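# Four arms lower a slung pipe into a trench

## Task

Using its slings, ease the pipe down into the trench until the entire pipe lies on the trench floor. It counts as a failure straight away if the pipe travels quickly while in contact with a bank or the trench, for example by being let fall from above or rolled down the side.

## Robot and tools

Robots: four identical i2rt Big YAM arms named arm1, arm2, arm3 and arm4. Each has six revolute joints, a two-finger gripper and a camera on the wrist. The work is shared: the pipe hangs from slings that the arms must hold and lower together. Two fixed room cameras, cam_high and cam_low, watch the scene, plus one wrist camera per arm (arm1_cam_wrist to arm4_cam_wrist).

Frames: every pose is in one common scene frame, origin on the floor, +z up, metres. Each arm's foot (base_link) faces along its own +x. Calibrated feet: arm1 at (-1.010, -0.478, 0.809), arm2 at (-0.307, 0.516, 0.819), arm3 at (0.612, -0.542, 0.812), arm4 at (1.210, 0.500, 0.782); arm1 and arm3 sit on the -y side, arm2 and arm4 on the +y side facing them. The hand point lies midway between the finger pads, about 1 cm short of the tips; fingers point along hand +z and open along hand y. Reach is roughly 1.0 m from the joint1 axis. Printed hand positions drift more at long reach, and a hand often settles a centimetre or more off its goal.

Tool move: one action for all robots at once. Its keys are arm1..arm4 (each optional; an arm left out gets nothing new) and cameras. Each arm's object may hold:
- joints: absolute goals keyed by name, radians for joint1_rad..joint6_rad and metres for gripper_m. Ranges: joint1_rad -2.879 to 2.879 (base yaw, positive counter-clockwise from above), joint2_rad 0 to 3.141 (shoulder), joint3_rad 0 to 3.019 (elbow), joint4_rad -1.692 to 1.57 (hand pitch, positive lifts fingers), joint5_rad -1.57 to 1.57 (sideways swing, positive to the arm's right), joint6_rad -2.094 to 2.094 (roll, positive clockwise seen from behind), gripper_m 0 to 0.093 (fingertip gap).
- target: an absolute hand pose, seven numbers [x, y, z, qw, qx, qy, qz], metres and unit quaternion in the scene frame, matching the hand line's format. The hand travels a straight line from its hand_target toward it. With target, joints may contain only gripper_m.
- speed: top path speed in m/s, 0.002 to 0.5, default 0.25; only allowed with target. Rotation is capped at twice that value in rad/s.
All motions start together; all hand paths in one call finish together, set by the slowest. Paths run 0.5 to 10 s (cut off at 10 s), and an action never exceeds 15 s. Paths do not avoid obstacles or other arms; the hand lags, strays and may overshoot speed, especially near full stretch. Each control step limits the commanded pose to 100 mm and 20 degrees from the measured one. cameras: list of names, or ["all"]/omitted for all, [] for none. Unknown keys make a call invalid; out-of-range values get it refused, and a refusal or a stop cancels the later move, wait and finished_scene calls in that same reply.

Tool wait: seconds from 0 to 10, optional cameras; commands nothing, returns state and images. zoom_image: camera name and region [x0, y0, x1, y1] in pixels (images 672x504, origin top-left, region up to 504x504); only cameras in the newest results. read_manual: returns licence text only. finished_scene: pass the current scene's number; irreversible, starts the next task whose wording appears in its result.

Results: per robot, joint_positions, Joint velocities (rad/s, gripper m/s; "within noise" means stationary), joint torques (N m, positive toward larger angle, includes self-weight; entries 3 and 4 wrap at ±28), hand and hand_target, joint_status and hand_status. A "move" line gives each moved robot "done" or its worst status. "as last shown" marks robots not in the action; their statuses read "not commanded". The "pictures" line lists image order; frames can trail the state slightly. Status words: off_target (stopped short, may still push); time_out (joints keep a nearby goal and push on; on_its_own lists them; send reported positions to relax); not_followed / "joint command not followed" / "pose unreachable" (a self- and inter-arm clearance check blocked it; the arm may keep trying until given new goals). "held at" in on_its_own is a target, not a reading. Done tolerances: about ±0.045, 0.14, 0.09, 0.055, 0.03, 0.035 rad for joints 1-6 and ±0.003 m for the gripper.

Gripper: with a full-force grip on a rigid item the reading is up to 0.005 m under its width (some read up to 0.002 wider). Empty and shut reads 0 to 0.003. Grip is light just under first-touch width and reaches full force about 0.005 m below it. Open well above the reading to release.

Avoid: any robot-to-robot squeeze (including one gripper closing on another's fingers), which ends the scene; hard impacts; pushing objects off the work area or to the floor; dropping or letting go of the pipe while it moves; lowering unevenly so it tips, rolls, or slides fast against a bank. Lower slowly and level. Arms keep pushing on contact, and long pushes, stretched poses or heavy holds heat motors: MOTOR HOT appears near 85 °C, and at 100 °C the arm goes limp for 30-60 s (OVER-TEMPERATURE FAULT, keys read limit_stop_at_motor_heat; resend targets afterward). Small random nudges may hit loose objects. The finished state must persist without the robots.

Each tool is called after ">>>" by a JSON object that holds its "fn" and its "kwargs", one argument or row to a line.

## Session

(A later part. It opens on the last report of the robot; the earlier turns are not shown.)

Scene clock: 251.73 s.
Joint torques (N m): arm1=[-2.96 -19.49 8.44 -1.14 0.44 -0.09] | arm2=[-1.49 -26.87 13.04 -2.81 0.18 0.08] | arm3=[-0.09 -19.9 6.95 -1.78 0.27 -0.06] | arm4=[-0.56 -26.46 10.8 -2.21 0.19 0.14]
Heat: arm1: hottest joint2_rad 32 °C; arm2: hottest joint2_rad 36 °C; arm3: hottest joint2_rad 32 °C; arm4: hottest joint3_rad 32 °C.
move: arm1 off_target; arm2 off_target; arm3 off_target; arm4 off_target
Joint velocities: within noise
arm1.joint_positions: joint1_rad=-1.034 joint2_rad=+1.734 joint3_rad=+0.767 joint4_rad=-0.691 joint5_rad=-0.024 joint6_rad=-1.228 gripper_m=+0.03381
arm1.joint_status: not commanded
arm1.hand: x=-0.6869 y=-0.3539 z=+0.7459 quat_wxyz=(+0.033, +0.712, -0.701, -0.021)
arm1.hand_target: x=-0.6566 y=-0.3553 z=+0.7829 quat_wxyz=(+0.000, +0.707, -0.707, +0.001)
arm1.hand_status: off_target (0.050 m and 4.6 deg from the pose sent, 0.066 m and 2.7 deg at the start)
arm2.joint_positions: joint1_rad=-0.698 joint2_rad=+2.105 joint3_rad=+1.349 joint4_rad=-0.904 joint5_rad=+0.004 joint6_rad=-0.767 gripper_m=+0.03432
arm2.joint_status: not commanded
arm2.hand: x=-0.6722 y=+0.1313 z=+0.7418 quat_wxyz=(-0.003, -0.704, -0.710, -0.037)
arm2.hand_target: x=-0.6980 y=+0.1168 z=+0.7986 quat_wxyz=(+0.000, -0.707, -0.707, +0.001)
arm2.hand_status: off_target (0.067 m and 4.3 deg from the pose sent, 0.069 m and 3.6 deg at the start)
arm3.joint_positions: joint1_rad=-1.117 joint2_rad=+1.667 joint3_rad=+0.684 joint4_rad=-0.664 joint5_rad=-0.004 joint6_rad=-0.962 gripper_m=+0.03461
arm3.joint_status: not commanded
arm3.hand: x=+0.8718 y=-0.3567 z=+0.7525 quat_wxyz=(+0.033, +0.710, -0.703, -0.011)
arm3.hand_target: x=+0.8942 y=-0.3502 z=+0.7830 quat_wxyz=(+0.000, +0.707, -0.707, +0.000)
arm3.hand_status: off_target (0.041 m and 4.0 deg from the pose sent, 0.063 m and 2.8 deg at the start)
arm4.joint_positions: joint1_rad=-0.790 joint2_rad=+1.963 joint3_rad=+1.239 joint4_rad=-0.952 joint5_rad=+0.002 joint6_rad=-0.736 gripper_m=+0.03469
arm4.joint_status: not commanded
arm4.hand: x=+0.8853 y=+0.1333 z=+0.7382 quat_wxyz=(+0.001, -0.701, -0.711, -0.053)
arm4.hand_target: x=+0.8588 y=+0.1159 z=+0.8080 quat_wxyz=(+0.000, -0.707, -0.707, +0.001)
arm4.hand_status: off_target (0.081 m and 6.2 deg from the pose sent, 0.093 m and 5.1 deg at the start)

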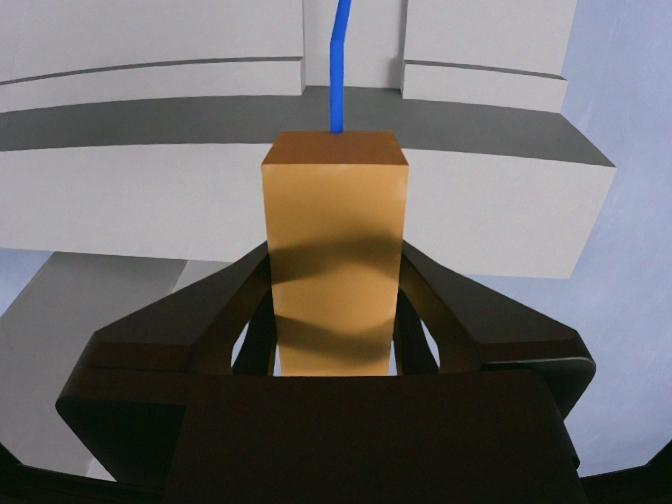

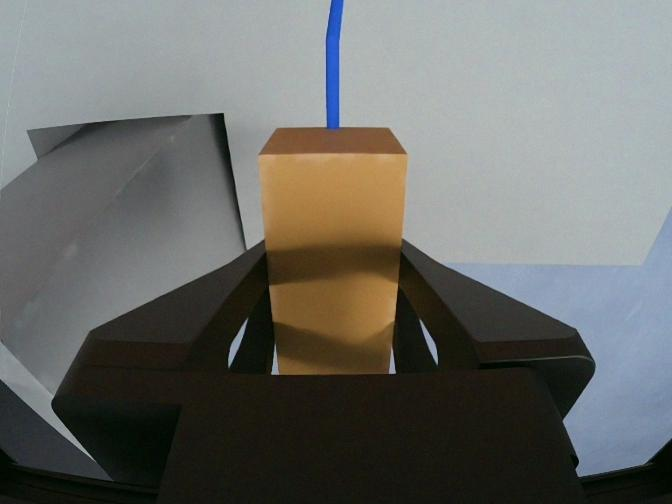

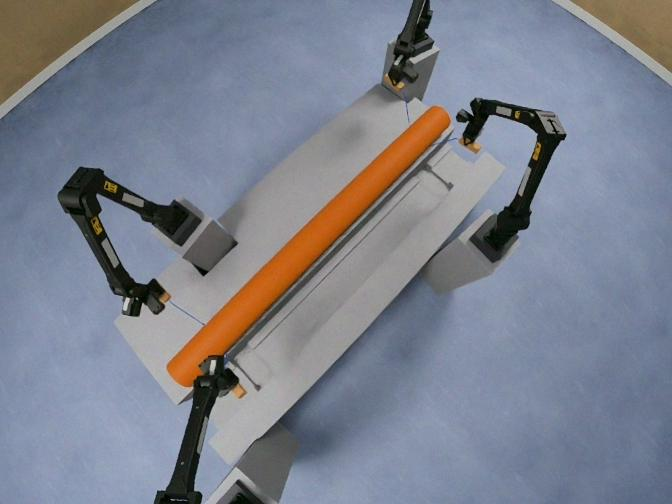

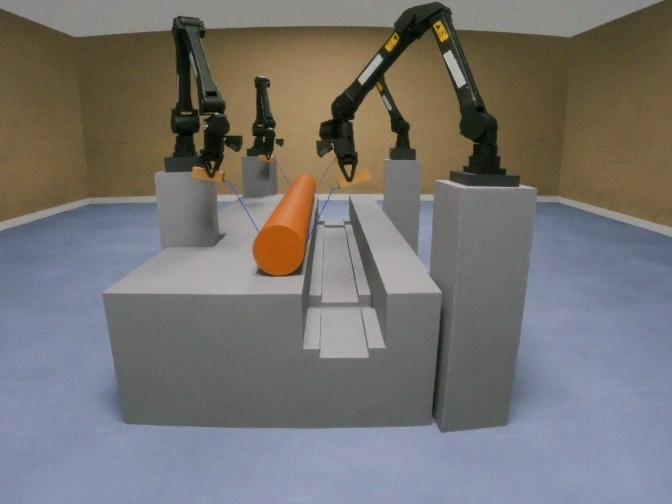

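>>> {"fn": "move", "kwargs": {
  "arm1": {"target": [-0.640, -0.352, 0.818, 0, 0.7071, -0.7071, 0], "speed": 0.04},
  "arm2": {"target": [-0.708, 0.117, 0.826, 0, -0.7071, -0.7071, 0], "speed": 0.04},
  "arm3": {"target": [0.900, -0.345, 0.815, 0, 0.7071, -0.7071, 0], "speed": 0.04},
  "arm4": {"target": [0.854, 0.117, 0.828, 0, -0.7071, -0.7071, 0], "speed": 0.04},
  "cameras": ["arm1_cam_wrist", "arm4_cam_wrist", "cam_high", "cam_low"]
}}

>>> {"fn": "zoom_image", "kwargs": {
  "camera": "cam_low",
  "region": [150, 130, 400, 330]
}}

Scene clock: 260.87 s.
Joint torques (N m): arm1=[-3.6 -19.31 9.94 -1.24 0.51 -0.17] | arm2=[-2.49 -29.63 13.34 -2.97 0.25 -0.06] | arm3=[-0.21 -20.25 8.09 -1.99 0.4 -0.02] | arm4=[-1.2 -28.75 10.84 -2.65 0.29 0.06]
Heat: arm1: hottest joint2_rad 33 °C; arm2: hottest joint2_rad 39 °C; arm3: hottest joint2_rad 33 °C; arm4: hottest joint3_rad 33 °C.
move: arm1 off_target; arm2 off_target; arm3 off_target; arm4 off_target
Joint velocities: within noise
arm1.joint_positions: joint1_rad=-1.034 joint2_rad=+1.700 joint3_rad=+0.824 joint4_rad=-0.798 joint5_rad=-0.024 joint6_rad=-1.228 gripper_m=+0.03382
arm1.joint_status: not commanded
arm1.hand: x=-0.6770 y=-0.3498 z=+0.7714 quat_wxyz=(+0.041, +0.711, -0.701, -0.025)
arm1.hand_target: x=-0.6425 y=-0.3526 z=+0.8158 quat_wxyz=(+0.000, +0.707, -0.707, +0.001)
arm1.hand_status: off_target (0.060 m and 5.5 deg from the pose sent, 0.086 m and 4.5 deg at the start)
arm2.joint_positions: joint1_rad=-0.698 joint2_rad=+2.105 joint3_rad=+1.374 joint4_rad=-0.958 joint5_rad=+0.004 joint6_rad=-0.766 gripper_m=+0.03432
arm2.joint_status: not commanded
arm2.hand: x=-0.6716 y=+0.1321 z=+0.7495 quat_wxyz=(-0.002, -0.703, -0.709, -0.052)
arm2.hand_target: x=-0.7048 y=+0.1198 z=+0.8232 quat_wxyz=(+0.001, -0.707, -0.707, +0.001)
arm2.hand_status: off_target (0.086 m and 6.0 deg from the pose sent, 0.093 m and 4.3 deg at the start)
arm3.joint_positions: joint1_rad=-1.112 joint2_rad=+1.617 joint3_rad=+0.719 joint4_rad=-0.759 joint5_rad=-0.007 joint6_rad=-0.961 gripper_m=+0.03461
arm3.joint_status: not commanded
arm3.hand: x=+0.8749 y=-0.3521 z=+0.7768 quat_wxyz=(+0.037, +0.711, -0.702, -0.013)
arm3.hand_target: x=+0.8988 y=-0.3455 z=+0.8126 quat_wxyz=(+0.000, +0.707, -0.707, +0.000)
arm3.hand_status: off_target (0.046 m and 4.5 deg from the pose sent, 0.070 m and 4.0 deg at the start)
arm4.joint_positions: joint1_rad=-0.789 joint2_rad=+1.963 joint3_rad=+1.244 joint4_rad=-0.974 joint5_rad=+0.000 joint6_rad=-0.736 gripper_m=+0.03469
arm4.joint_status: not commanded
arm4.hand: x=+0.8875 y=+0.1348 z=+0.7404 quat_wxyz=(+0.001, -0.701, -0.711, -0.061)
arm4.hand_target: x=+0.8577 y=+0.1205 z=+0.8228 quat_wxyz=(+0.001, -0.707, -0.707, +0.001)
arm4.hand_status: off_target (0.095 m and 7.1 deg from the pose sent, 0.096 m and 6.2 deg at the start)

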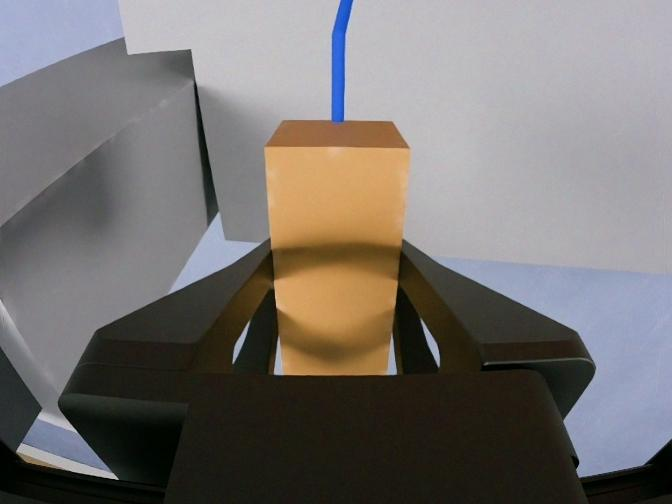

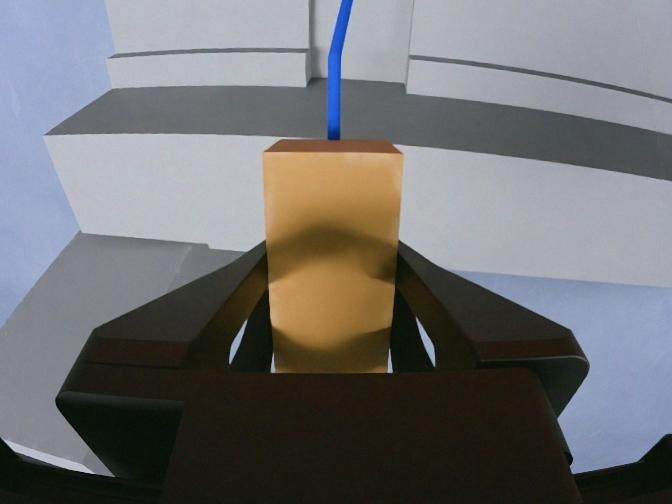

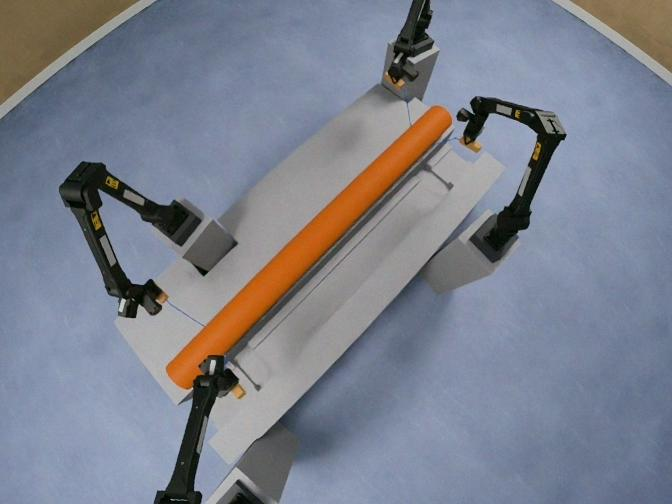

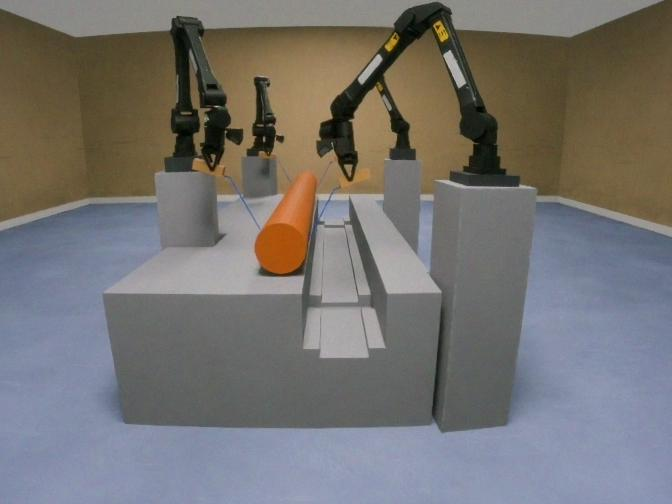

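Scaled by 2.016.

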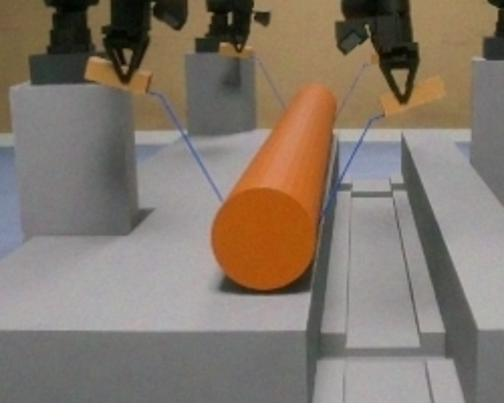

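>>> {"fn": "move", "kwargs": {
  "arm1": {"target": [-0.640, -0.345, 0.850, 0, 0.7071, -0.7071, 0], "speed": 0.04},
  "arm2": {"target": [-0.690, 0.130, 0.855, 0, -0.7071, -0.7071, 0], "speed": 0.04},
  "arm3": {"target": [0.900, -0.338, 0.845, 0, 0.7071, -0.7071, 0], "speed": 0.04},
  "arm4": {"target": [0.872, 0.130, 0.855, 0, -0.7071, -0.7071, 0], "speed": 0.04},
  "cameras": ["arm1_cam_wrist", "arm4_cam_wrist", "cam_high", "cam_low"]
}}

>>> {"fn": "zoom_image", "kwargs": {
  "camera": "cam_low",
  "region": [150, 130, 400, 330]
}}

Scene clock: 284.57 s.
Joint torques (N m): arm1=[-2.02 -19.6 11.21 -1.35 0.4 -0.08] | arm2=[-1.96 -29.68 9.98 -2.73 0.2 0.03] | arm3=[-0.03 -20.31 9.26 -2.06 0.4 -0.04] | arm4=[-0.85 -28.16 8.8 -2.41 0.27 0.13]
Heat: arm1: hottest joint2_rad 35 °C; arm2: hottest joint2_rad 44 °C; arm3: hottest joint2_rad 34 °C; arm4: hottest joint2_rad 36 °C.
move: arm1 off_target; arm2 off_target; arm3 off_target; arm4 off_target
Joint velocities: within noise
arm1.joint_positions: joint1_rad=-1.031 joint2_rad=+1.646 joint3_rad=+0.852 joint4_rad=-0.891 joint5_rad=-0.024 joint6_rad=-1.223 gripper_m=+0.03382
arm1.joint_status: not commanded
arm1.hand: x=-0.6769 y=-0.3485 z=+0.7985 quat_wxyz=(+0.046, +0.710, -0.702, -0.027)
arm1.hand_target: x=-0.6428 y=-0.3457 z=+0.8480 quat_wxyz=(+0.000, +0.707, -0.707, +0.001)
arm1.hand_status: off_target (0.063 m and 6.1 deg from the pose sent, 0.087 m and 5.5 deg at the start)
arm2.joint_positions: joint1_rad=-0.698 joint2_rad=+2.032 joint3_rad=+1.374 joint4_rad=-1.001 joint5_rad=+0.004 joint6_rad=-0.766 gripper_m=+0.03432
arm2.joint_status: not commanded
arm2.hand: x=-0.6738 y=+0.1303 z=+0.7877 quat_wxyz=(-0.003, -0.704, -0.709, -0.037)
arm2.hand_target: x=-0.6887 y=+0.1306 z=+0.8508 quat_wxyz=(+0.000, -0.707, -0.707, +0.000)
arm2.hand_status: off_target (0.069 m and 4.3 deg from the pose sent, 0.107 m and 6.0 deg at the start)
arm3.joint_positions: joint1_rad=-1.097 joint2_rad=+1.565 joint3_rad=+0.752 joint4_rad=-0.854 joint5_rad=-0.007 joint6_rad=-0.943 gripper_m=+0.03461
arm3.joint_status: not commanded
arm3.hand: x=+0.8736 y=-0.3471 z=+0.8021 quat_wxyz=(+0.042, +0.710, -0.703, -0.013)
arm3.hand_target: x=+0.8985 y=-0.3387 z=+0.8424 quat_wxyz=(+0.000, +0.707, -0.707, +0.000)
arm3.hand_status: off_target (0.051 m and 5.1 deg from the pose sent, 0.074 m and 4.5 deg at the start)
arm4.joint_positions: joint1_rad=-0.785 joint2_rad=+1.887 joint3_rad=+1.244 joint4_rad=-1.022 joint5_rad=-0.001 joint6_rad=-0.734 gripper_m=+0.03469
arm4.joint_status: not commanded
arm4.hand: x=+0.8891 y=+0.1337 z=+0.7772 quat_wxyz=(+0.000, -0.701, -0.712, -0.048)
arm4.hand_target: x=+0.8739 y=+0.1313 z=+0.8488 quat_wxyz=(+0.000, -0.707, -0.707, +0.000)
arm4.hand_status: off_target (0.080 m and 5.5 deg from the pose sent, 0.116 m and 7.1 deg at the start)

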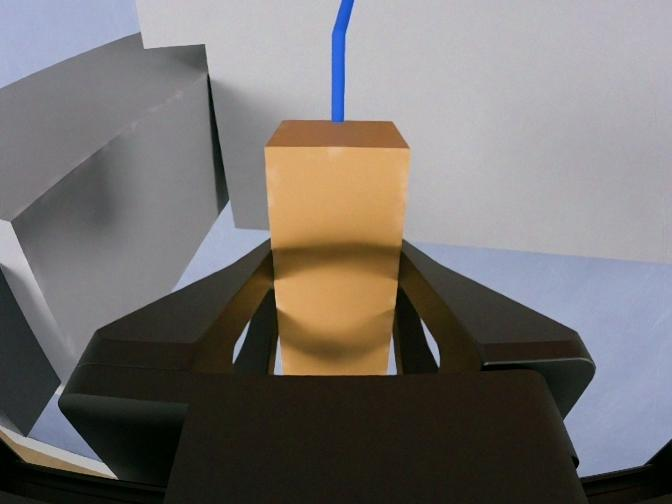

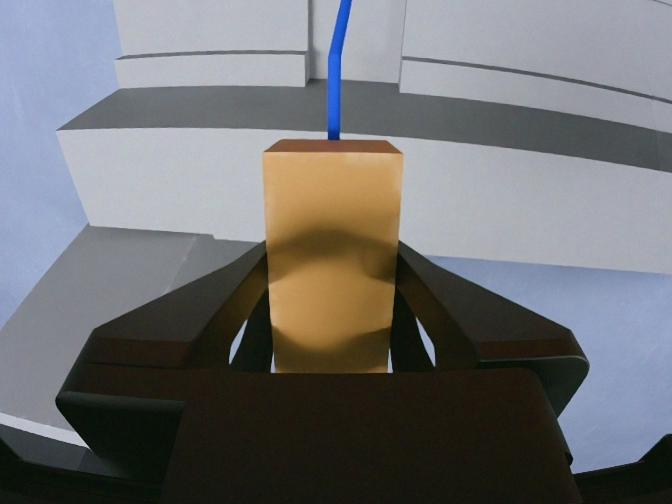

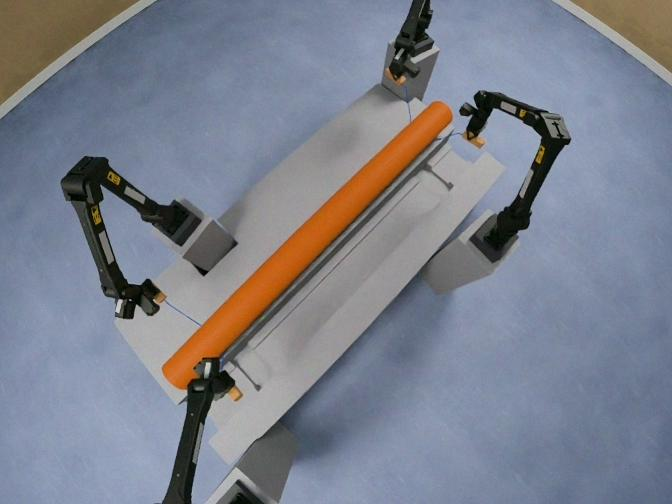

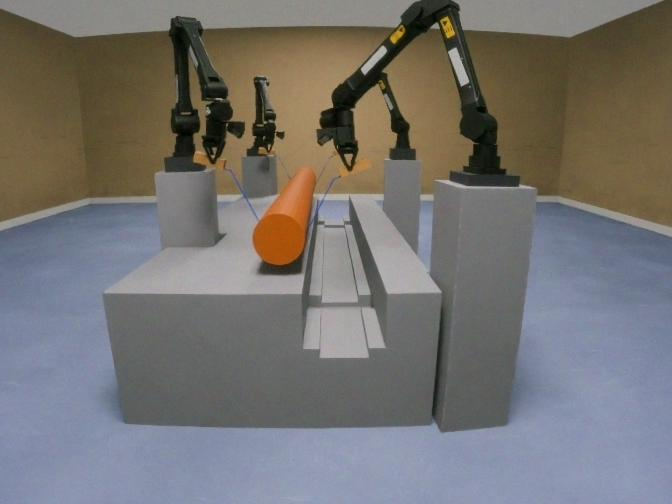

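Scaled by 2.016.

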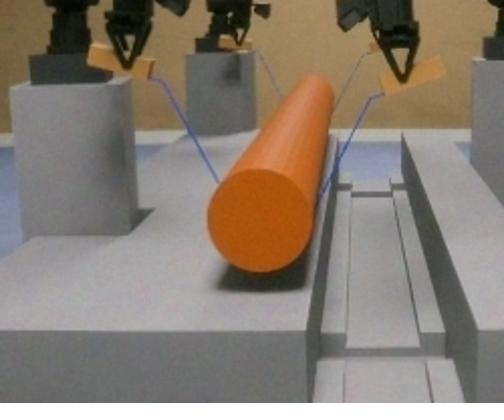

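>>> {"fn": "move", "kwargs": {
  "arm1": {"target": [-0.642, -0.265, 0.862, 0, 0.7071, -0.7071, 0], "speed": 0.05},
  "arm2": {"target": [-0.692, 0.210, 0.855, 0, -0.7071, -0.7071, 0], "speed": 0.05},
  "arm3": {"target": [0.896, -0.258, 0.855, 0, 0.7071, -0.7071, 0], "speed": 0.05},
  "arm4": {"target": [0.868, 0.210, 0.855, 0, -0.7071, -0.7071, 0], "speed": 0.05},
  "cameras": ["cam_high", "cam_low"]
}}

>>> {"fn": "zoom_image", "kwargs": {
  "camera": "cam_low",
  "region": [150, 130, 400, 330]
}}

Scene clock: 291.60 s.
Joint torques (N m): arm1=[-2.32 -17.32 12.05 -1.31 0.49 -0.01] | arm2=[-4.07 -26.34 8.46 -1.51 0.15 -0.09] | arm3=[-0.03 -19.84 10.02 -2.04 0.32 0] | arm4=[-2.37 -25.05 7.38 -1.14 0.33 -0.17]
Heat: arm1: hottest joint3_rad 36 °C; arm2: hottest joint2_rad 43 °C; arm3: hottest joint2_rad 34 °C; arm4: hottest joint2_rad 36 °C.
move: arm1 off_target; arm2 off_target; arm3 off_target; arm4 off_target
Joint velocities: within noise
arm1.joint_positions: joint1_rad=-0.851 joint2_rad=+1.655 joint3_rad=+0.955 joint4_rad=-0.944 joint5_rad=-0.027 joint6_rad=-1.050 gripper_m=+0.03382
arm1.joint_status: not commanded
arm1.hand: x=-0.6737 y=-0.2707 z=+0.8224 quat_wxyz=(+0.031, +0.714, -0.700, -0.014)
arm1.hand_target: x=-0.6440 y=-0.2661 z=+0.8615 quat_wxyz=(-0.001, +0.707, -0.707, +0.001)
arm1.hand_status: off_target (0.051 m and 4.0 deg from the pose sent, 0.111 m and 6.1 deg at the start)
arm2.joint_positions: joint1_rad=-0.785 joint2_rad=+1.902 joint3_rad=+1.209 joint4_rad=-0.974 joint5_rad=+0.007 joint6_rad=-0.870 gripper_m=+0.03432
arm2.joint_status: not commanded
arm2.hand: x=-0.6671 y=+0.1995 z=+0.8031 quat_wxyz=(-0.005, -0.698, -0.715, -0.042)
arm2.hand_target: x=-0.6904 y=+0.2103 z=+0.8519 quat_wxyz=(+0.002, -0.707, -0.707, +0.000)
arm2.hand_status: off_target (0.058 m and 5.0 deg from the pose sent, 0.106 m and 4.3 deg at the start)
arm3.joint_positions: joint1_rad=-0.930 joint2_rad=+1.636 joint3_rad=+0.897 joint4_rad=-0.905 joint5_rad=-0.007 joint6_rad=-0.778 gripper_m=+0.03461
arm3.joint_status: not commanded
arm3.hand: x=+0.8734 y=-0.2689 z=+0.8168 quat_wxyz=(+0.033, +0.711, -0.702, -0.005)
arm3.hand_target: x=+0.8948 y=-0.2589 z=+0.8539 quat_wxyz=(+0.000, +0.707, -0.707, +0.000)
arm3.hand_status: off_target (0.046 m and 3.9 deg from the pose sent, 0.106 m and 5.1 deg at the start)
arm4.joint_positions: joint1_rad=-0.888 joint2_rad=+1.754 joint3_rad=+1.100 joint4_rad=-1.020 joint5_rad=+0.000 joint6_rad=-0.832 gripper_m=+0.03469
arm4.joint_status: not commanded
arm4.hand: x=+0.8901 y=+0.2038 z=+0.7951 quat_wxyz=(-0.005, -0.703, -0.710, -0.052)
arm4.hand_target: x=+0.8700 y=+0.2105 z=+0.8504 quat_wxyz=(+0.002, -0.707, -0.707, +0.000)
arm4.hand_status: off_target (0.064 m and 6.0 deg from the pose sent, 0.111 m and 5.5 deg at the start)

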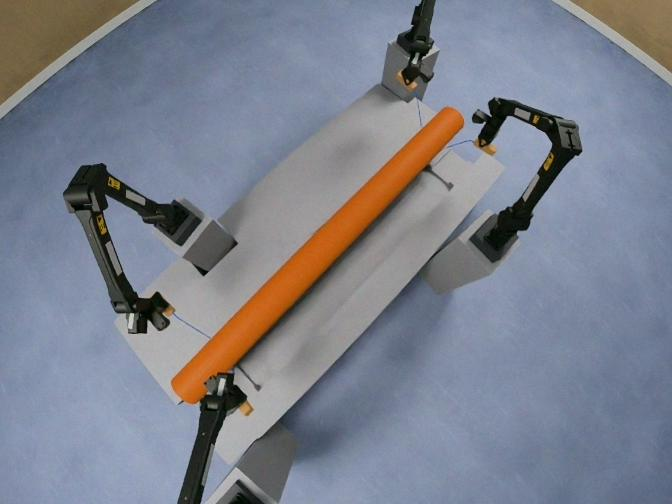

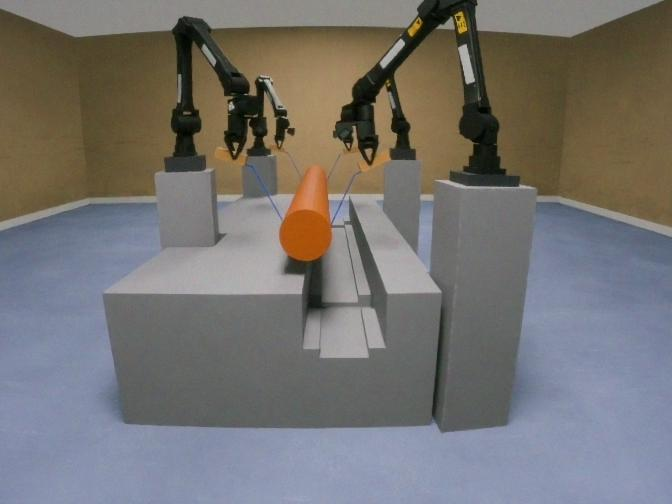

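Scaled by 2.016.

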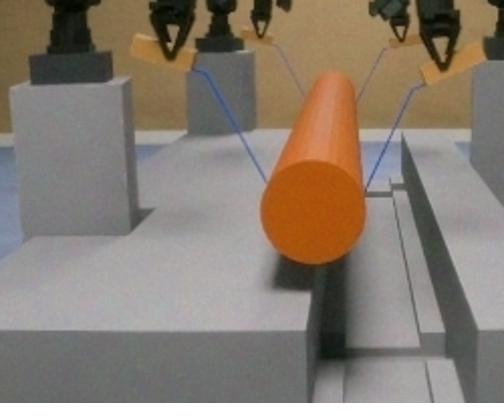

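>>> {"fn": "move", "kwargs": {
  "arm1": {"target": [-0.646, -0.165, 0.878, 0, 0.7071, -0.7071, 0], "speed": 0.05},
  "arm2": {"target": [-0.692, 0.310, 0.850, 0, -0.7071, -0.7071, 0], "speed": 0.05},
  "arm3": {"target": [0.894, -0.155, 0.873, 0, 0.7071, -0.7071, 0], "speed": 0.05},
  "arm4": {"target": [0.866, 0.310, 0.852, 0, -0.7071, -0.7071, 0], "speed": 0.05},
  "cameras": ["cam_high", "cam_low"]
}}

>>> {"fn": "zoom_image", "kwargs": {
  "camera": "cam_low",
  "region": [180, 130, 430, 330]
}}

>>> {"fn": "zoom_image", "kwargs": {
  "camera": "cam_high",
  "region": [140, 60, 540, 460]
}}

Scene clock: 302.43 s.
Joint torques (N m): arm1=[-3.14 -19.78 12.59 -1.7 0.45 -0.07] | arm2=[-4.01 -23 8.81 -1.36 0.25 -0.09] | arm3=[-0.21 -25 10.63 -2.18 0.27 0.01] | arm4=[-2.61 -21.77 7.77 -0.98 0.38 -0.17]
Heat: arm1: hottest joint3_rad 38 °C; arm2: hottest joint2_rad 42 °C; arm3: hottest joint2_rad 33 °C; arm4: hottest joint2_rad 35 °C.
move: arm1 off_target; arm2 off_target; arm3 off_target; arm4 off_target
Joint velocities: within noise
arm1.joint_positions: joint1_rad=-0.664 joint2_rad=+1.764 joint3_rad=+1.139 joint4_rad=-1.017 joint5_rad=-0.027 joint6_rad=-0.866 gripper_m=+0.03382
arm1.joint_status: not commanded
arm1.hand: x=-0.6754 y=-0.1729 z=+0.8311 quat_wxyz=(+0.033, +0.715, -0.699, -0.008)
arm1.hand_target: x=-0.6482 y=-0.1666 z=+0.8772 quat_wxyz=(-0.001, +0.707, -0.707, +0.000)
arm1.hand_status: off_target (0.056 m and 4.1 deg from the pose sent, 0.123 m and 4.0 deg at the start)
arm2.joint_positions: joint1_rad=-0.964 joint2_rad=+1.776 joint3_rad=+1.027 joint4_rad=-0.918 joint5_rad=+0.007 joint6_rad=-1.049 gripper_m=+0.03432
arm2.joint_status: not commanded
arm2.hand: x=-0.6684 y=+0.2984 z=+0.8066 quat_wxyz=(-0.014, -0.698, -0.715, -0.040)
arm2.hand_target: x=-0.6905 y=+0.3101 z=+0.8475 quat_wxyz=(+0.001, -0.707, -0.707, -0.001)
arm2.hand_status: off_target (0.051 m and 5.1 deg from the pose sent, 0.123 m and 5.0 deg at the start)
arm3.joint_positions: joint1_rad=-0.775 joint2_rad=+1.798 joint3_rad=+1.146 joint4_rad=-1.001 joint5_rad=-0.007 joint6_rad=-0.625 gripper_m=+0.03461
arm3.joint_status: not commanded
arm3.hand: x=+0.8729 y=-0.1679 z=+0.8235 quat_wxyz=(+0.037, +0.712, -0.701, +0.001)
arm3.hand_target: x=+0.8925 y=-0.1567 z=+0.8716 quat_wxyz=(-0.001, +0.707, -0.707, +0.000)
arm3.hand_status: off_target (0.055 m and 4.3 deg from the pose sent, 0.129 m and 3.8 deg at the start)
arm4.joint_positions: joint1_rad=-1.087 joint2_rad=+1.613 joint3_rad=+0.931 joint4_rad=-0.992 joint5_rad=-0.002 joint6_rad=-1.030 gripper_m=+0.03469
arm4.joint_status: not commanded
arm4.hand: x=+0.8881 y=+0.3031 z=+0.8017 quat_wxyz=(-0.015, -0.703, -0.709, -0.050)
arm4.hand_target: x=+0.8678 y=+0.3101 z=+0.8483 quat_wxyz=(+0.002, -0.707, -0.707, -0.001)
arm4.hand_status: off_target (0.055 m and 6.1 deg from the pose sent, 0.123 m and 6.0 deg at the start)

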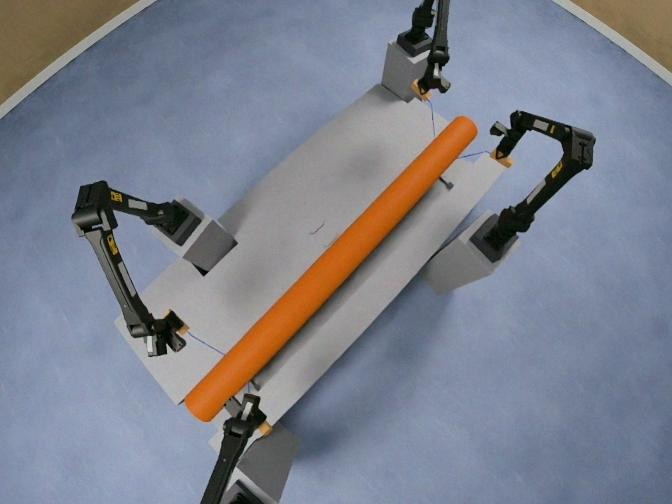

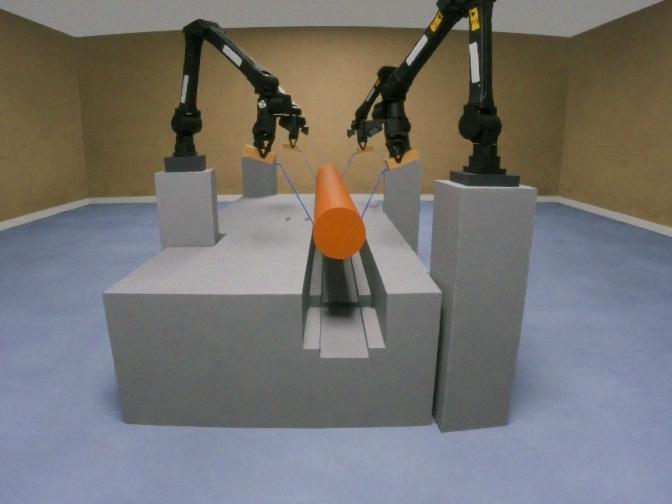

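Scaled by 2.016.

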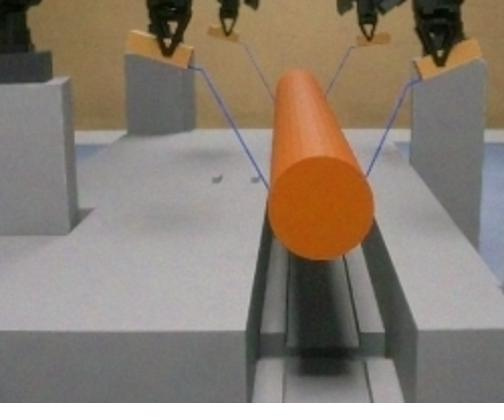

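Scaled by 1.260.

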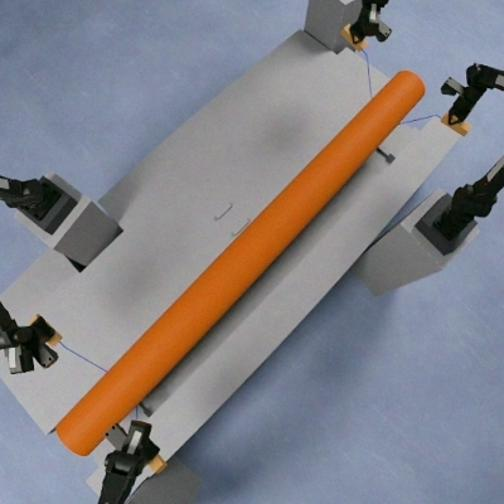

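>>> {"fn": "move", "kwargs": {

}}

Scene clock: 307.80 s.
Joint torques (N m): arm1=[-2.61 -19.96 12.52 -1.48 0.41 -0.01] | arm2=[-4.01 -22.77 8.87 -1.33 0.36 -0.08] | arm3=[-0.26 -25.29 10.58 -2.15 0.25 -0.01] | arm4=[-2.26 -20.89 7.82 -0.98 0.47 -0.16]
Heat: arm1: hottest joint3_rad 40 °C; arm2: hottest joint2_rad 42 °C; arm3: hottest joint2_rad 34 °C; arm4: hottest joint2_rad 35 °C.
Joint velocities: within noise
arm1.joint_positions: joint1_rad=-0.664 joint2_rad=+1.767 joint3_rad=+1.139 joint4_rad=-1.021 joint5_rad=-0.027 joint6_rad=-0.865 gripper_m=+0.03382
arm1.joint_status: not commanded
arm1.hand: x=-0.6764 y=-0.1739 z=+0.8297 quat_wxyz=(+0.037, +0.714, -0.699, -0.008) (m; scene frame)
arm1.hand_target: x=-0.6482 y=-0.1666 z=+0.8772 quat_wxyz=(-0.001, +0.707, -0.707, +0.000) (m; scene frame)
arm1.hand_status: off_target (0.058 m and 4.5 deg from the pose sent, 0.123 m and 4.0 deg at the start)
arm2.joint_positions: joint1_rad=-0.964 joint2_rad=+1.772 joint3_rad=+1.027 joint4_rad=-0.918 joint5_rad=+0.005 joint6_rad=-1.049 gripper_m=+0.03432
arm2.joint_status: not commanded
arm2.hand: x=-0.6686 y=+0.2978 z=+0.8081 quat_wxyz=(-0.014, -0.698, -0.715, -0.038) (m; scene frame)
arm2.hand_target: x=-0.6905 y=+0.3101 z=+0.8474 quat_wxyz=(+0.001, -0.707, -0.707, -0.001) (m; scene frame)
arm2.hand_status: off_target (0.050 m and 4.9 deg from the pose sent, 0.123 m and 5.0 deg at the start)
arm3.joint_positions: joint1_rad=-0.775 joint2_rad=+1.803 joint3_rad=+1.146 joint4_rad=-1.004 joint5_rad=-0.006 joint6_rad=-0.624 gripper_m=+0.03461
arm3.joint_status: not commanded
arm3.hand: x=+0.8721 y=-0.1691 z=+0.8216 quat_wxyz=(+0.041, +0.711, -0.702, +0.002) (m; scene frame)
arm3.hand_target: x=+0.8925 y=-0.1567 z=+0.8715 quat_wxyz=(+0.000, +0.707, -0.707, +0.000) (m; scene frame)
arm3.hand_status: off_target (0.058 m and 4.7 deg from the pose sent, 0.129 m and 3.8 deg at the start)
arm4.joint_positions: joint1_rad=-1.087 joint2_rad=+1.609 joint3_rad=+0.931 joint4_rad=-0.992 joint5_rad=-0.004 joint6_rad=-1.031 gripper_m=+0.03469
arm4.joint_status: not commanded
arm4.hand: x=+0.8879 y=+0.3024 z=+0.8034 quat_wxyz=(-0.016, -0.703, -0.710, -0.048) (m; scene frame)
arm4.hand_target: x=+0.8678 y=+0.3101 z=+0.8483 quat_wxyz=(+0.002, -0.707, -0.707, -0.001) (m; scene frame)
arm4.hand_status: off_target (0.054 m and 5.8 deg from the pose sent, 0.123 m and 6.0 deg at the start)
pictures: arm1_cam_wrist, arm2_cam_wrist, arm3_cam_wrist, arm4_cam_wrist, cam_high, cam_low

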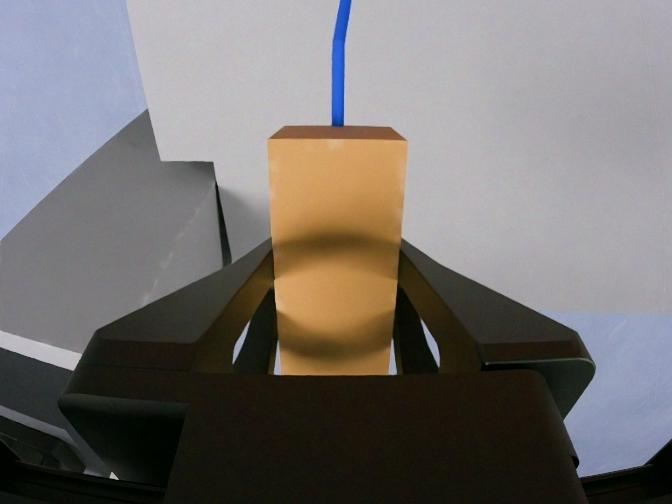

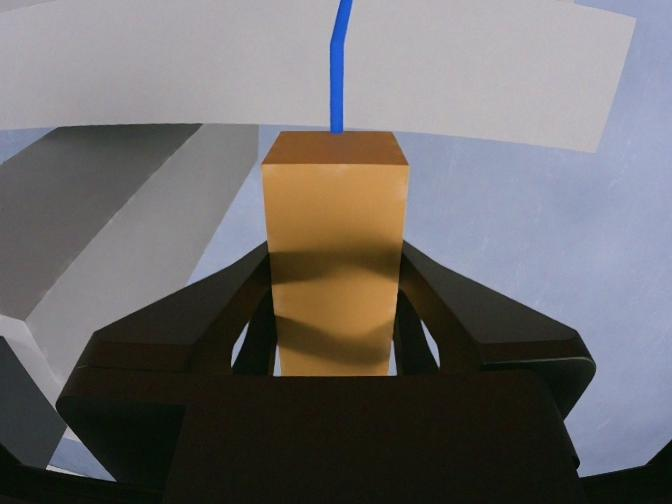

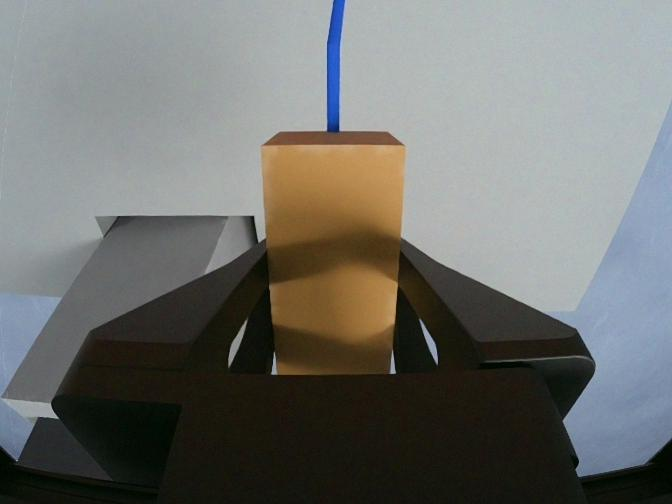

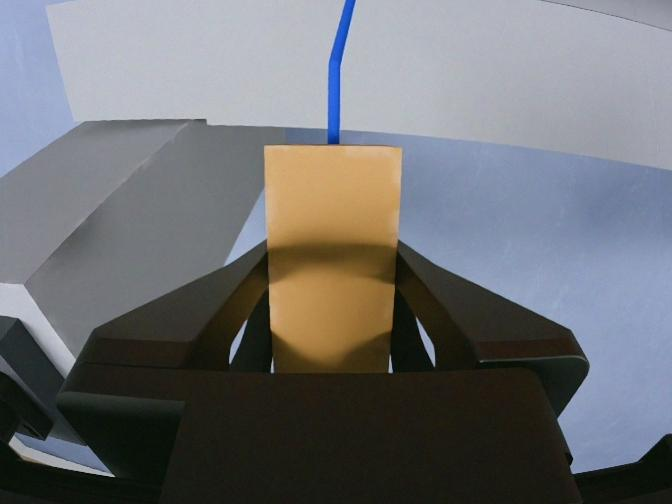

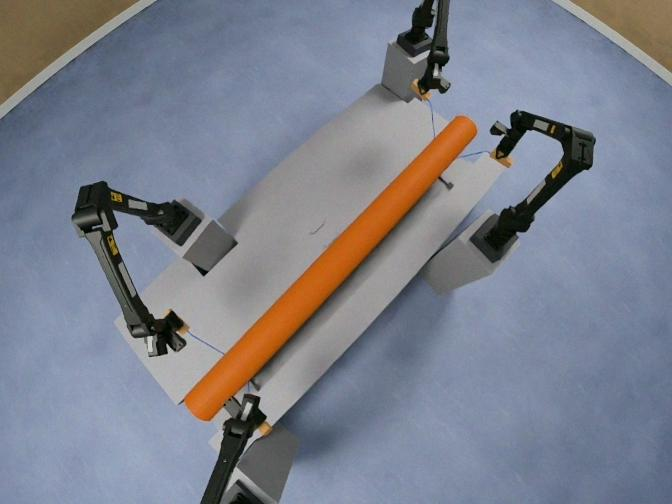

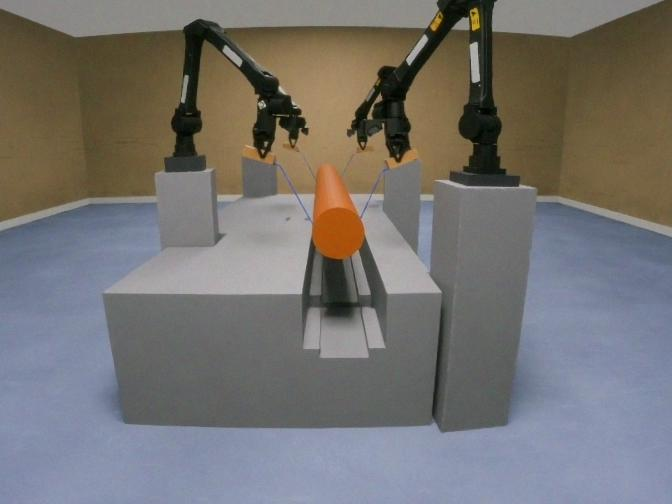

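>>> {"fn": "move", "kwargs": {
  "arm1": {"target": [-0.648, -0.090, 0.865, 0, 0.7071, -0.7071, 0], "speed": 0.05},
  "arm2": {"target": [-0.692, 0.325, 0.852, 0, -0.7071, -0.7071, 0], "speed": 0.05},
  "arm3": {"target": [0.894, -0.107, 0.865, 0, 0.7071, -0.7071, 0], "speed": 0.05},
  "arm4": {"target": [0.866, 0.300, 0.850, 0, -0.7071, -0.7071, 0], "speed": 0.05},
  "cameras": ["cam_high", "cam_low"]
}}

>>> {"fn": "zoom_image", "kwargs": {
  "camera": "cam_low",
  "region": [230, 120, 430, 280]
}}

>>> {"fn": "zoom_image", "kwargs": {
  "camera": "cam_high",
  "region": [140, 60, 540, 460]
}}

Scene clock: 323.40 s.
Joint torques (N m): arm1=[-2.2 -23.36 13.29 -1.31 0.27 -0.01] | arm2=[-4.13 -22.59 9.17 -1.57 0.1 -0.09] | arm3=[0.32 -28.22 11.1 -2.07 0.14 -0.01] | arm4=[-0.91 -19.9 8.92 -1.17 0.28 0.05]
Heat: arm1: hottest joint3_rad 44 °C; arm2: hottest joint2_rad 42 °C; arm3: hottest joint2_rad 36 °C; arm4: hottest joint2_rad 34 °C.
move: arm1 off_target; arm2 off_target; arm3 off_target; arm4 off_target
Joint velocities: within noise
arm1.joint_positions: joint1_rad=-0.562 joint2_rad=+1.900 joint3_rad=+1.277 joint4_rad=-1.042 joint5_rad=-0.023 joint6_rad=-0.756 gripper_m=+0.03382
arm1.joint_status: not commanded
arm1.hand: x=-0.6788 y=-0.1100 z=+0.8093 quat_wxyz=(+0.046, +0.711, -0.701, -0.002)
arm1.hand_target: x=-0.6506 y=-0.0928 z=+0.8647 quat_wxyz=(-0.001, +0.707, -0.707, +0.000)
arm1.hand_status: off_target (0.067 m and 5.3 deg from the pose sent, 0.095 m and 4.5 deg at the start)
arm2.joint_positions: joint1_rad=-0.999 joint2_rad=+1.756 joint3_rad=+1.005 joint4_rad=-0.913 joint5_rad=+0.011 joint6_rad=-1.080 gripper_m=+0.03432
arm2.joint_status: not commanded
arm2.hand: x=-0.6697 y=+0.3155 z=+0.8080 quat_wxyz=(-0.013, -0.699, -0.714, -0.040)
arm2.hand_target: x=-0.6905 y=+0.3251 z=+0.8494 quat_wxyz=(+0.001, -0.707, -0.707, -0.001)
arm2.hand_status: off_target (0.050 m and 5.0 deg from the pose sent, 0.057 m and 4.9 deg at the start)
arm3.joint_positions: joint1_rad=-0.728 joint2_rad=+1.908 joint3_rad=+1.251 joint4_rad=-1.026 joint5_rad=-0.004 joint6_rad=-0.571 gripper_m=+0.03461
arm3.joint_status: not commanded
arm3.hand: x=+0.8713 y=-0.1311 z=+0.8046 quat_wxyz=(+0.050, +0.709, -0.703, +0.008)
arm3.hand_target: x=+0.8920 y=-0.1099 z=+0.8639 quat_wxyz=(-0.001, +0.707, -0.707, +0.000)
arm3.hand_status: off_target (0.069 m and 5.9 deg from the pose sent, 0.079 m and 4.7 deg at the start)
arm4.joint_positions: joint1_rad=-1.087 joint2_rad=+1.609 joint3_rad=+0.929 joint4_rad=-0.986 joint5_rad=-0.002 joint6_rad=-1.031 gripper_m=+0.03469
arm4.joint_status: not commanded
arm4.hand: x=+0.8875 y=+0.3027 z=+0.8026 quat_wxyz=(-0.015, -0.703, -0.710, -0.047)
arm4.hand_target: x=+0.8676 y=+0.3006 z=+0.8475 quat_wxyz=(+0.001, -0.707, -0.707, +0.000)
arm4.hand_status: off_target (0.052 m and 5.6 deg from the pose sent, 0.052 m and 5.8 deg at the start)

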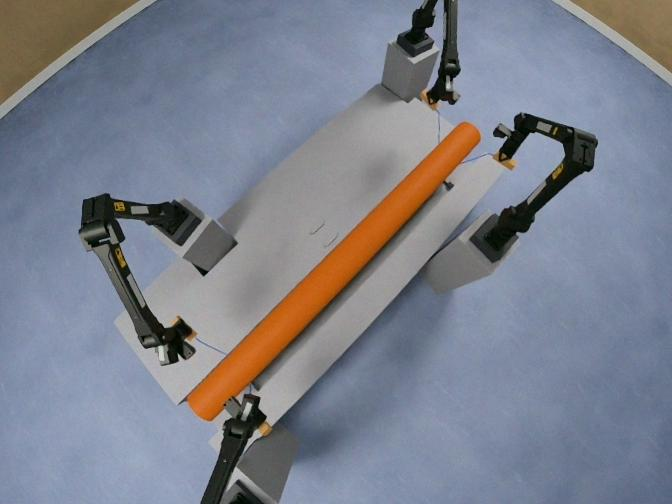

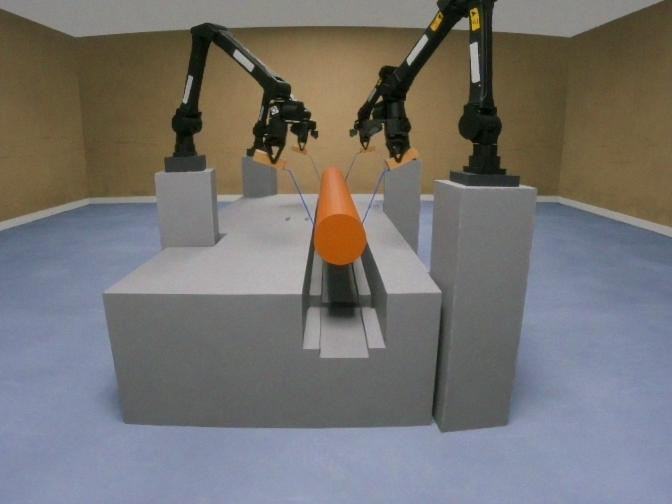

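Scaled by 2.520.

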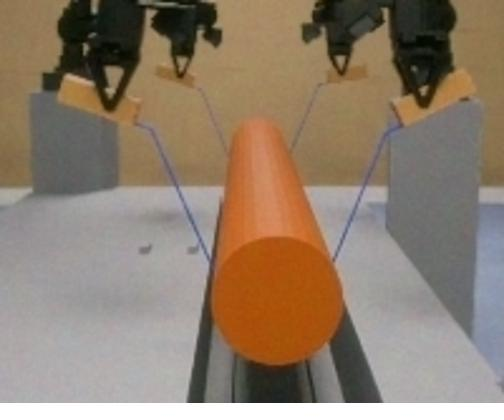

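Scaled by 1.260.

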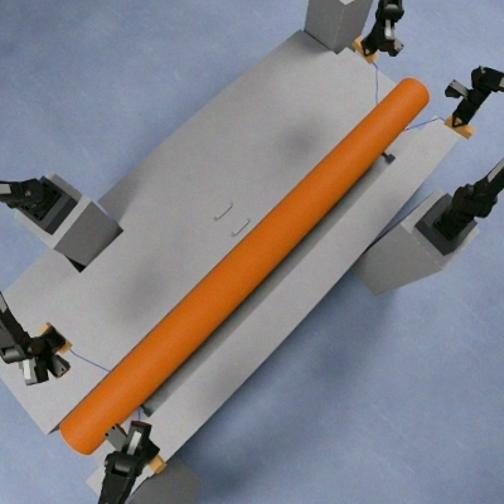

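>>> {"fn": "move", "kwargs": {
  "arm1": {"target": [-0.648, -0.090, 0.800, 0, 0.7071, -0.7071, 0], "speed": 0.04},
  "arm2": {"target": [-0.692, 0.323, 0.787, 0, -0.7071, -0.7071, 0], "speed": 0.04},
  "arm3": {"target": [0.894, -0.107, 0.800, 0, 0.7071, -0.7071, 0], "speed": 0.04},
  "arm4": {"target": [0.866, 0.302, 0.785, 0, -0.7071, -0.7071, 0], "speed": 0.04},
  "cameras": ["cam_high", "cam_low"]
}}

>>> {"fn": "zoom_image", "kwargs": {
  "camera": "cam_low",
  "region": [230, 140, 430, 300]
}}

>>> {"fn": "zoom_image", "kwargs": {
  "camera": "cam_high",
  "region": [140, 60, 540, 460]
}}

Scene clock: 331.63 s.
Joint torques (N m): arm1=[-1.73 -24 8.88 -0.14 0.2 -0.01] | arm2=[-3.6 -20.42 7.82 -0.87 0.07 -0.05] | arm3=[0.38 -28.98 7.12 -0.84 0.11 -0.01] | arm4=[-1.26 -18.67 6.72 -0.46 0.31 0]
Heat: arm1: hottest joint3_rad 43 °C; arm2: hottest joint2_rad 41 °C; arm3: hottest joint3_rad 36 °C; arm4: hottest joint3_rad 35 °C.
move: arm1 off_target; arm2 off_target; arm3 off_target; arm4 off_target
Joint velocities: within noise
arm1.joint_positions: joint1_rad=-0.561 joint2_rad=+1.998 joint3_rad=+1.277 joint4_rad=-0.932 joint5_rad=-0.022 joint6_rad=-0.755 gripper_m=+0.03382
arm1.joint_status: not commanded
arm1.hand: x=-0.6703 y=-0.1017 z=+0.7599 quat_wxyz=(+0.040, +0.712, -0.702, -0.001)
arm1.hand_target: x=-0.6490 y=-0.0911 z=+0.7996 quat_wxyz=(+0.000, +0.707, -0.707, +0.000)
arm1.hand_status: off_target (0.047 m and 4.6 deg from the pose sent, 0.038 m and 5.4 deg at the start)
arm2.joint_positions: joint1_rad=-0.999 joint2_rad=+1.847 joint3_rad=+0.960 joint4_rad=-0.759 joint5_rad=+0.011 joint6_rad=-1.083 gripper_m=+0.03432
arm2.joint_status: not commanded
arm2.hand: x=-0.6689 y=+0.3151 z=+0.7587 quat_wxyz=(-0.011, -0.698, -0.715, -0.031)
arm2.hand_target: x=-0.6912 y=+0.3232 z=+0.7860 quat_wxyz=(+0.001, -0.707, -0.707, +0.000)
arm2.hand_status: off_target (0.037 m and 4.0 deg from the pose sent, 0.032 m and 5.0 deg at the start)
arm3.joint_positions: joint1_rad=-0.728 joint2_rad=+2.006 joint3_rad=+1.249 joint4_rad=-0.905 joint5_rad=-0.003 joint6_rad=-0.570 gripper_m=+0.03461
arm3.joint_status: not commanded
arm3.hand: x=+0.8778 y=-0.1207 z=+0.7547 quat_wxyz=(+0.041, +0.709, -0.704, +0.006)
arm3.hand_target: x=+0.8932 y=-0.1080 z=+0.7987 quat_wxyz=(+0.000, +0.707, -0.707, +0.000)
arm3.hand_status: off_target (0.050 m and 4.8 deg from the pose sent, 0.033 m and 5.9 deg at the start)
arm4.joint_positions: joint1_rad=-1.087 joint2_rad=+1.702 joint3_rad=+0.874 joint4_rad=-0.820 joint5_rad=-0.002 joint6_rad=-1.031 gripper_m=+0.03469
arm4.joint_status: not commanded
arm4.hand: x=+0.8874 y=+0.3023 z=+0.7515 quat_wxyz=(-0.013, -0.703, -0.710, -0.038)
arm4.hand_target: x=+0.8670 y=+0.3023 z=+0.7836 quat_wxyz=(+0.001, -0.707, -0.707, +0.000)
arm4.hand_status: off_target (0.040 m and 4.6 deg from the pose sent, 0.028 m and 5.6 deg at the start)

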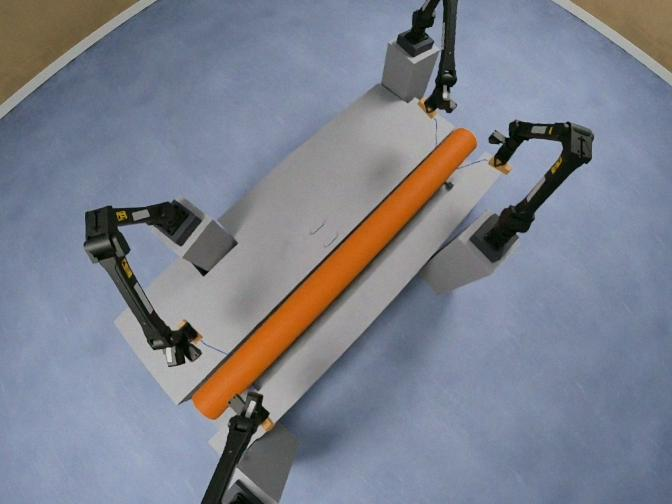

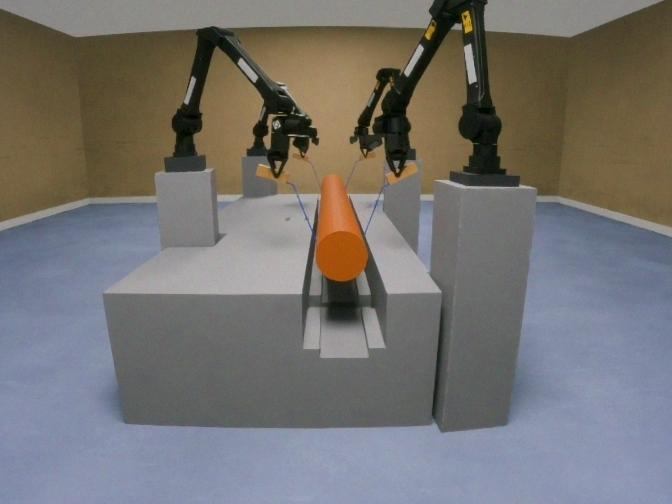

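Scaled by 2.520.

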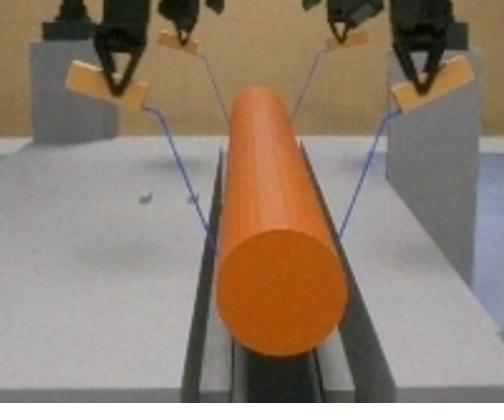

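Scaled by 1.260.

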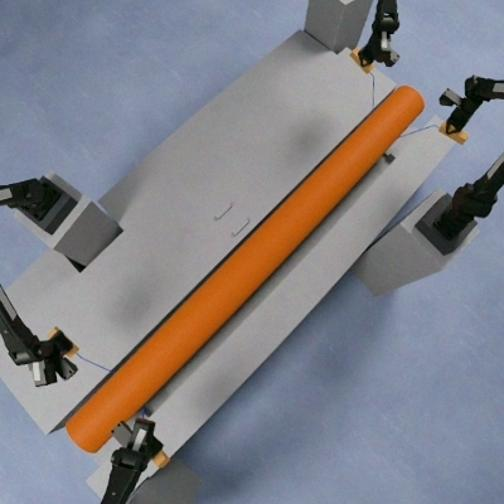

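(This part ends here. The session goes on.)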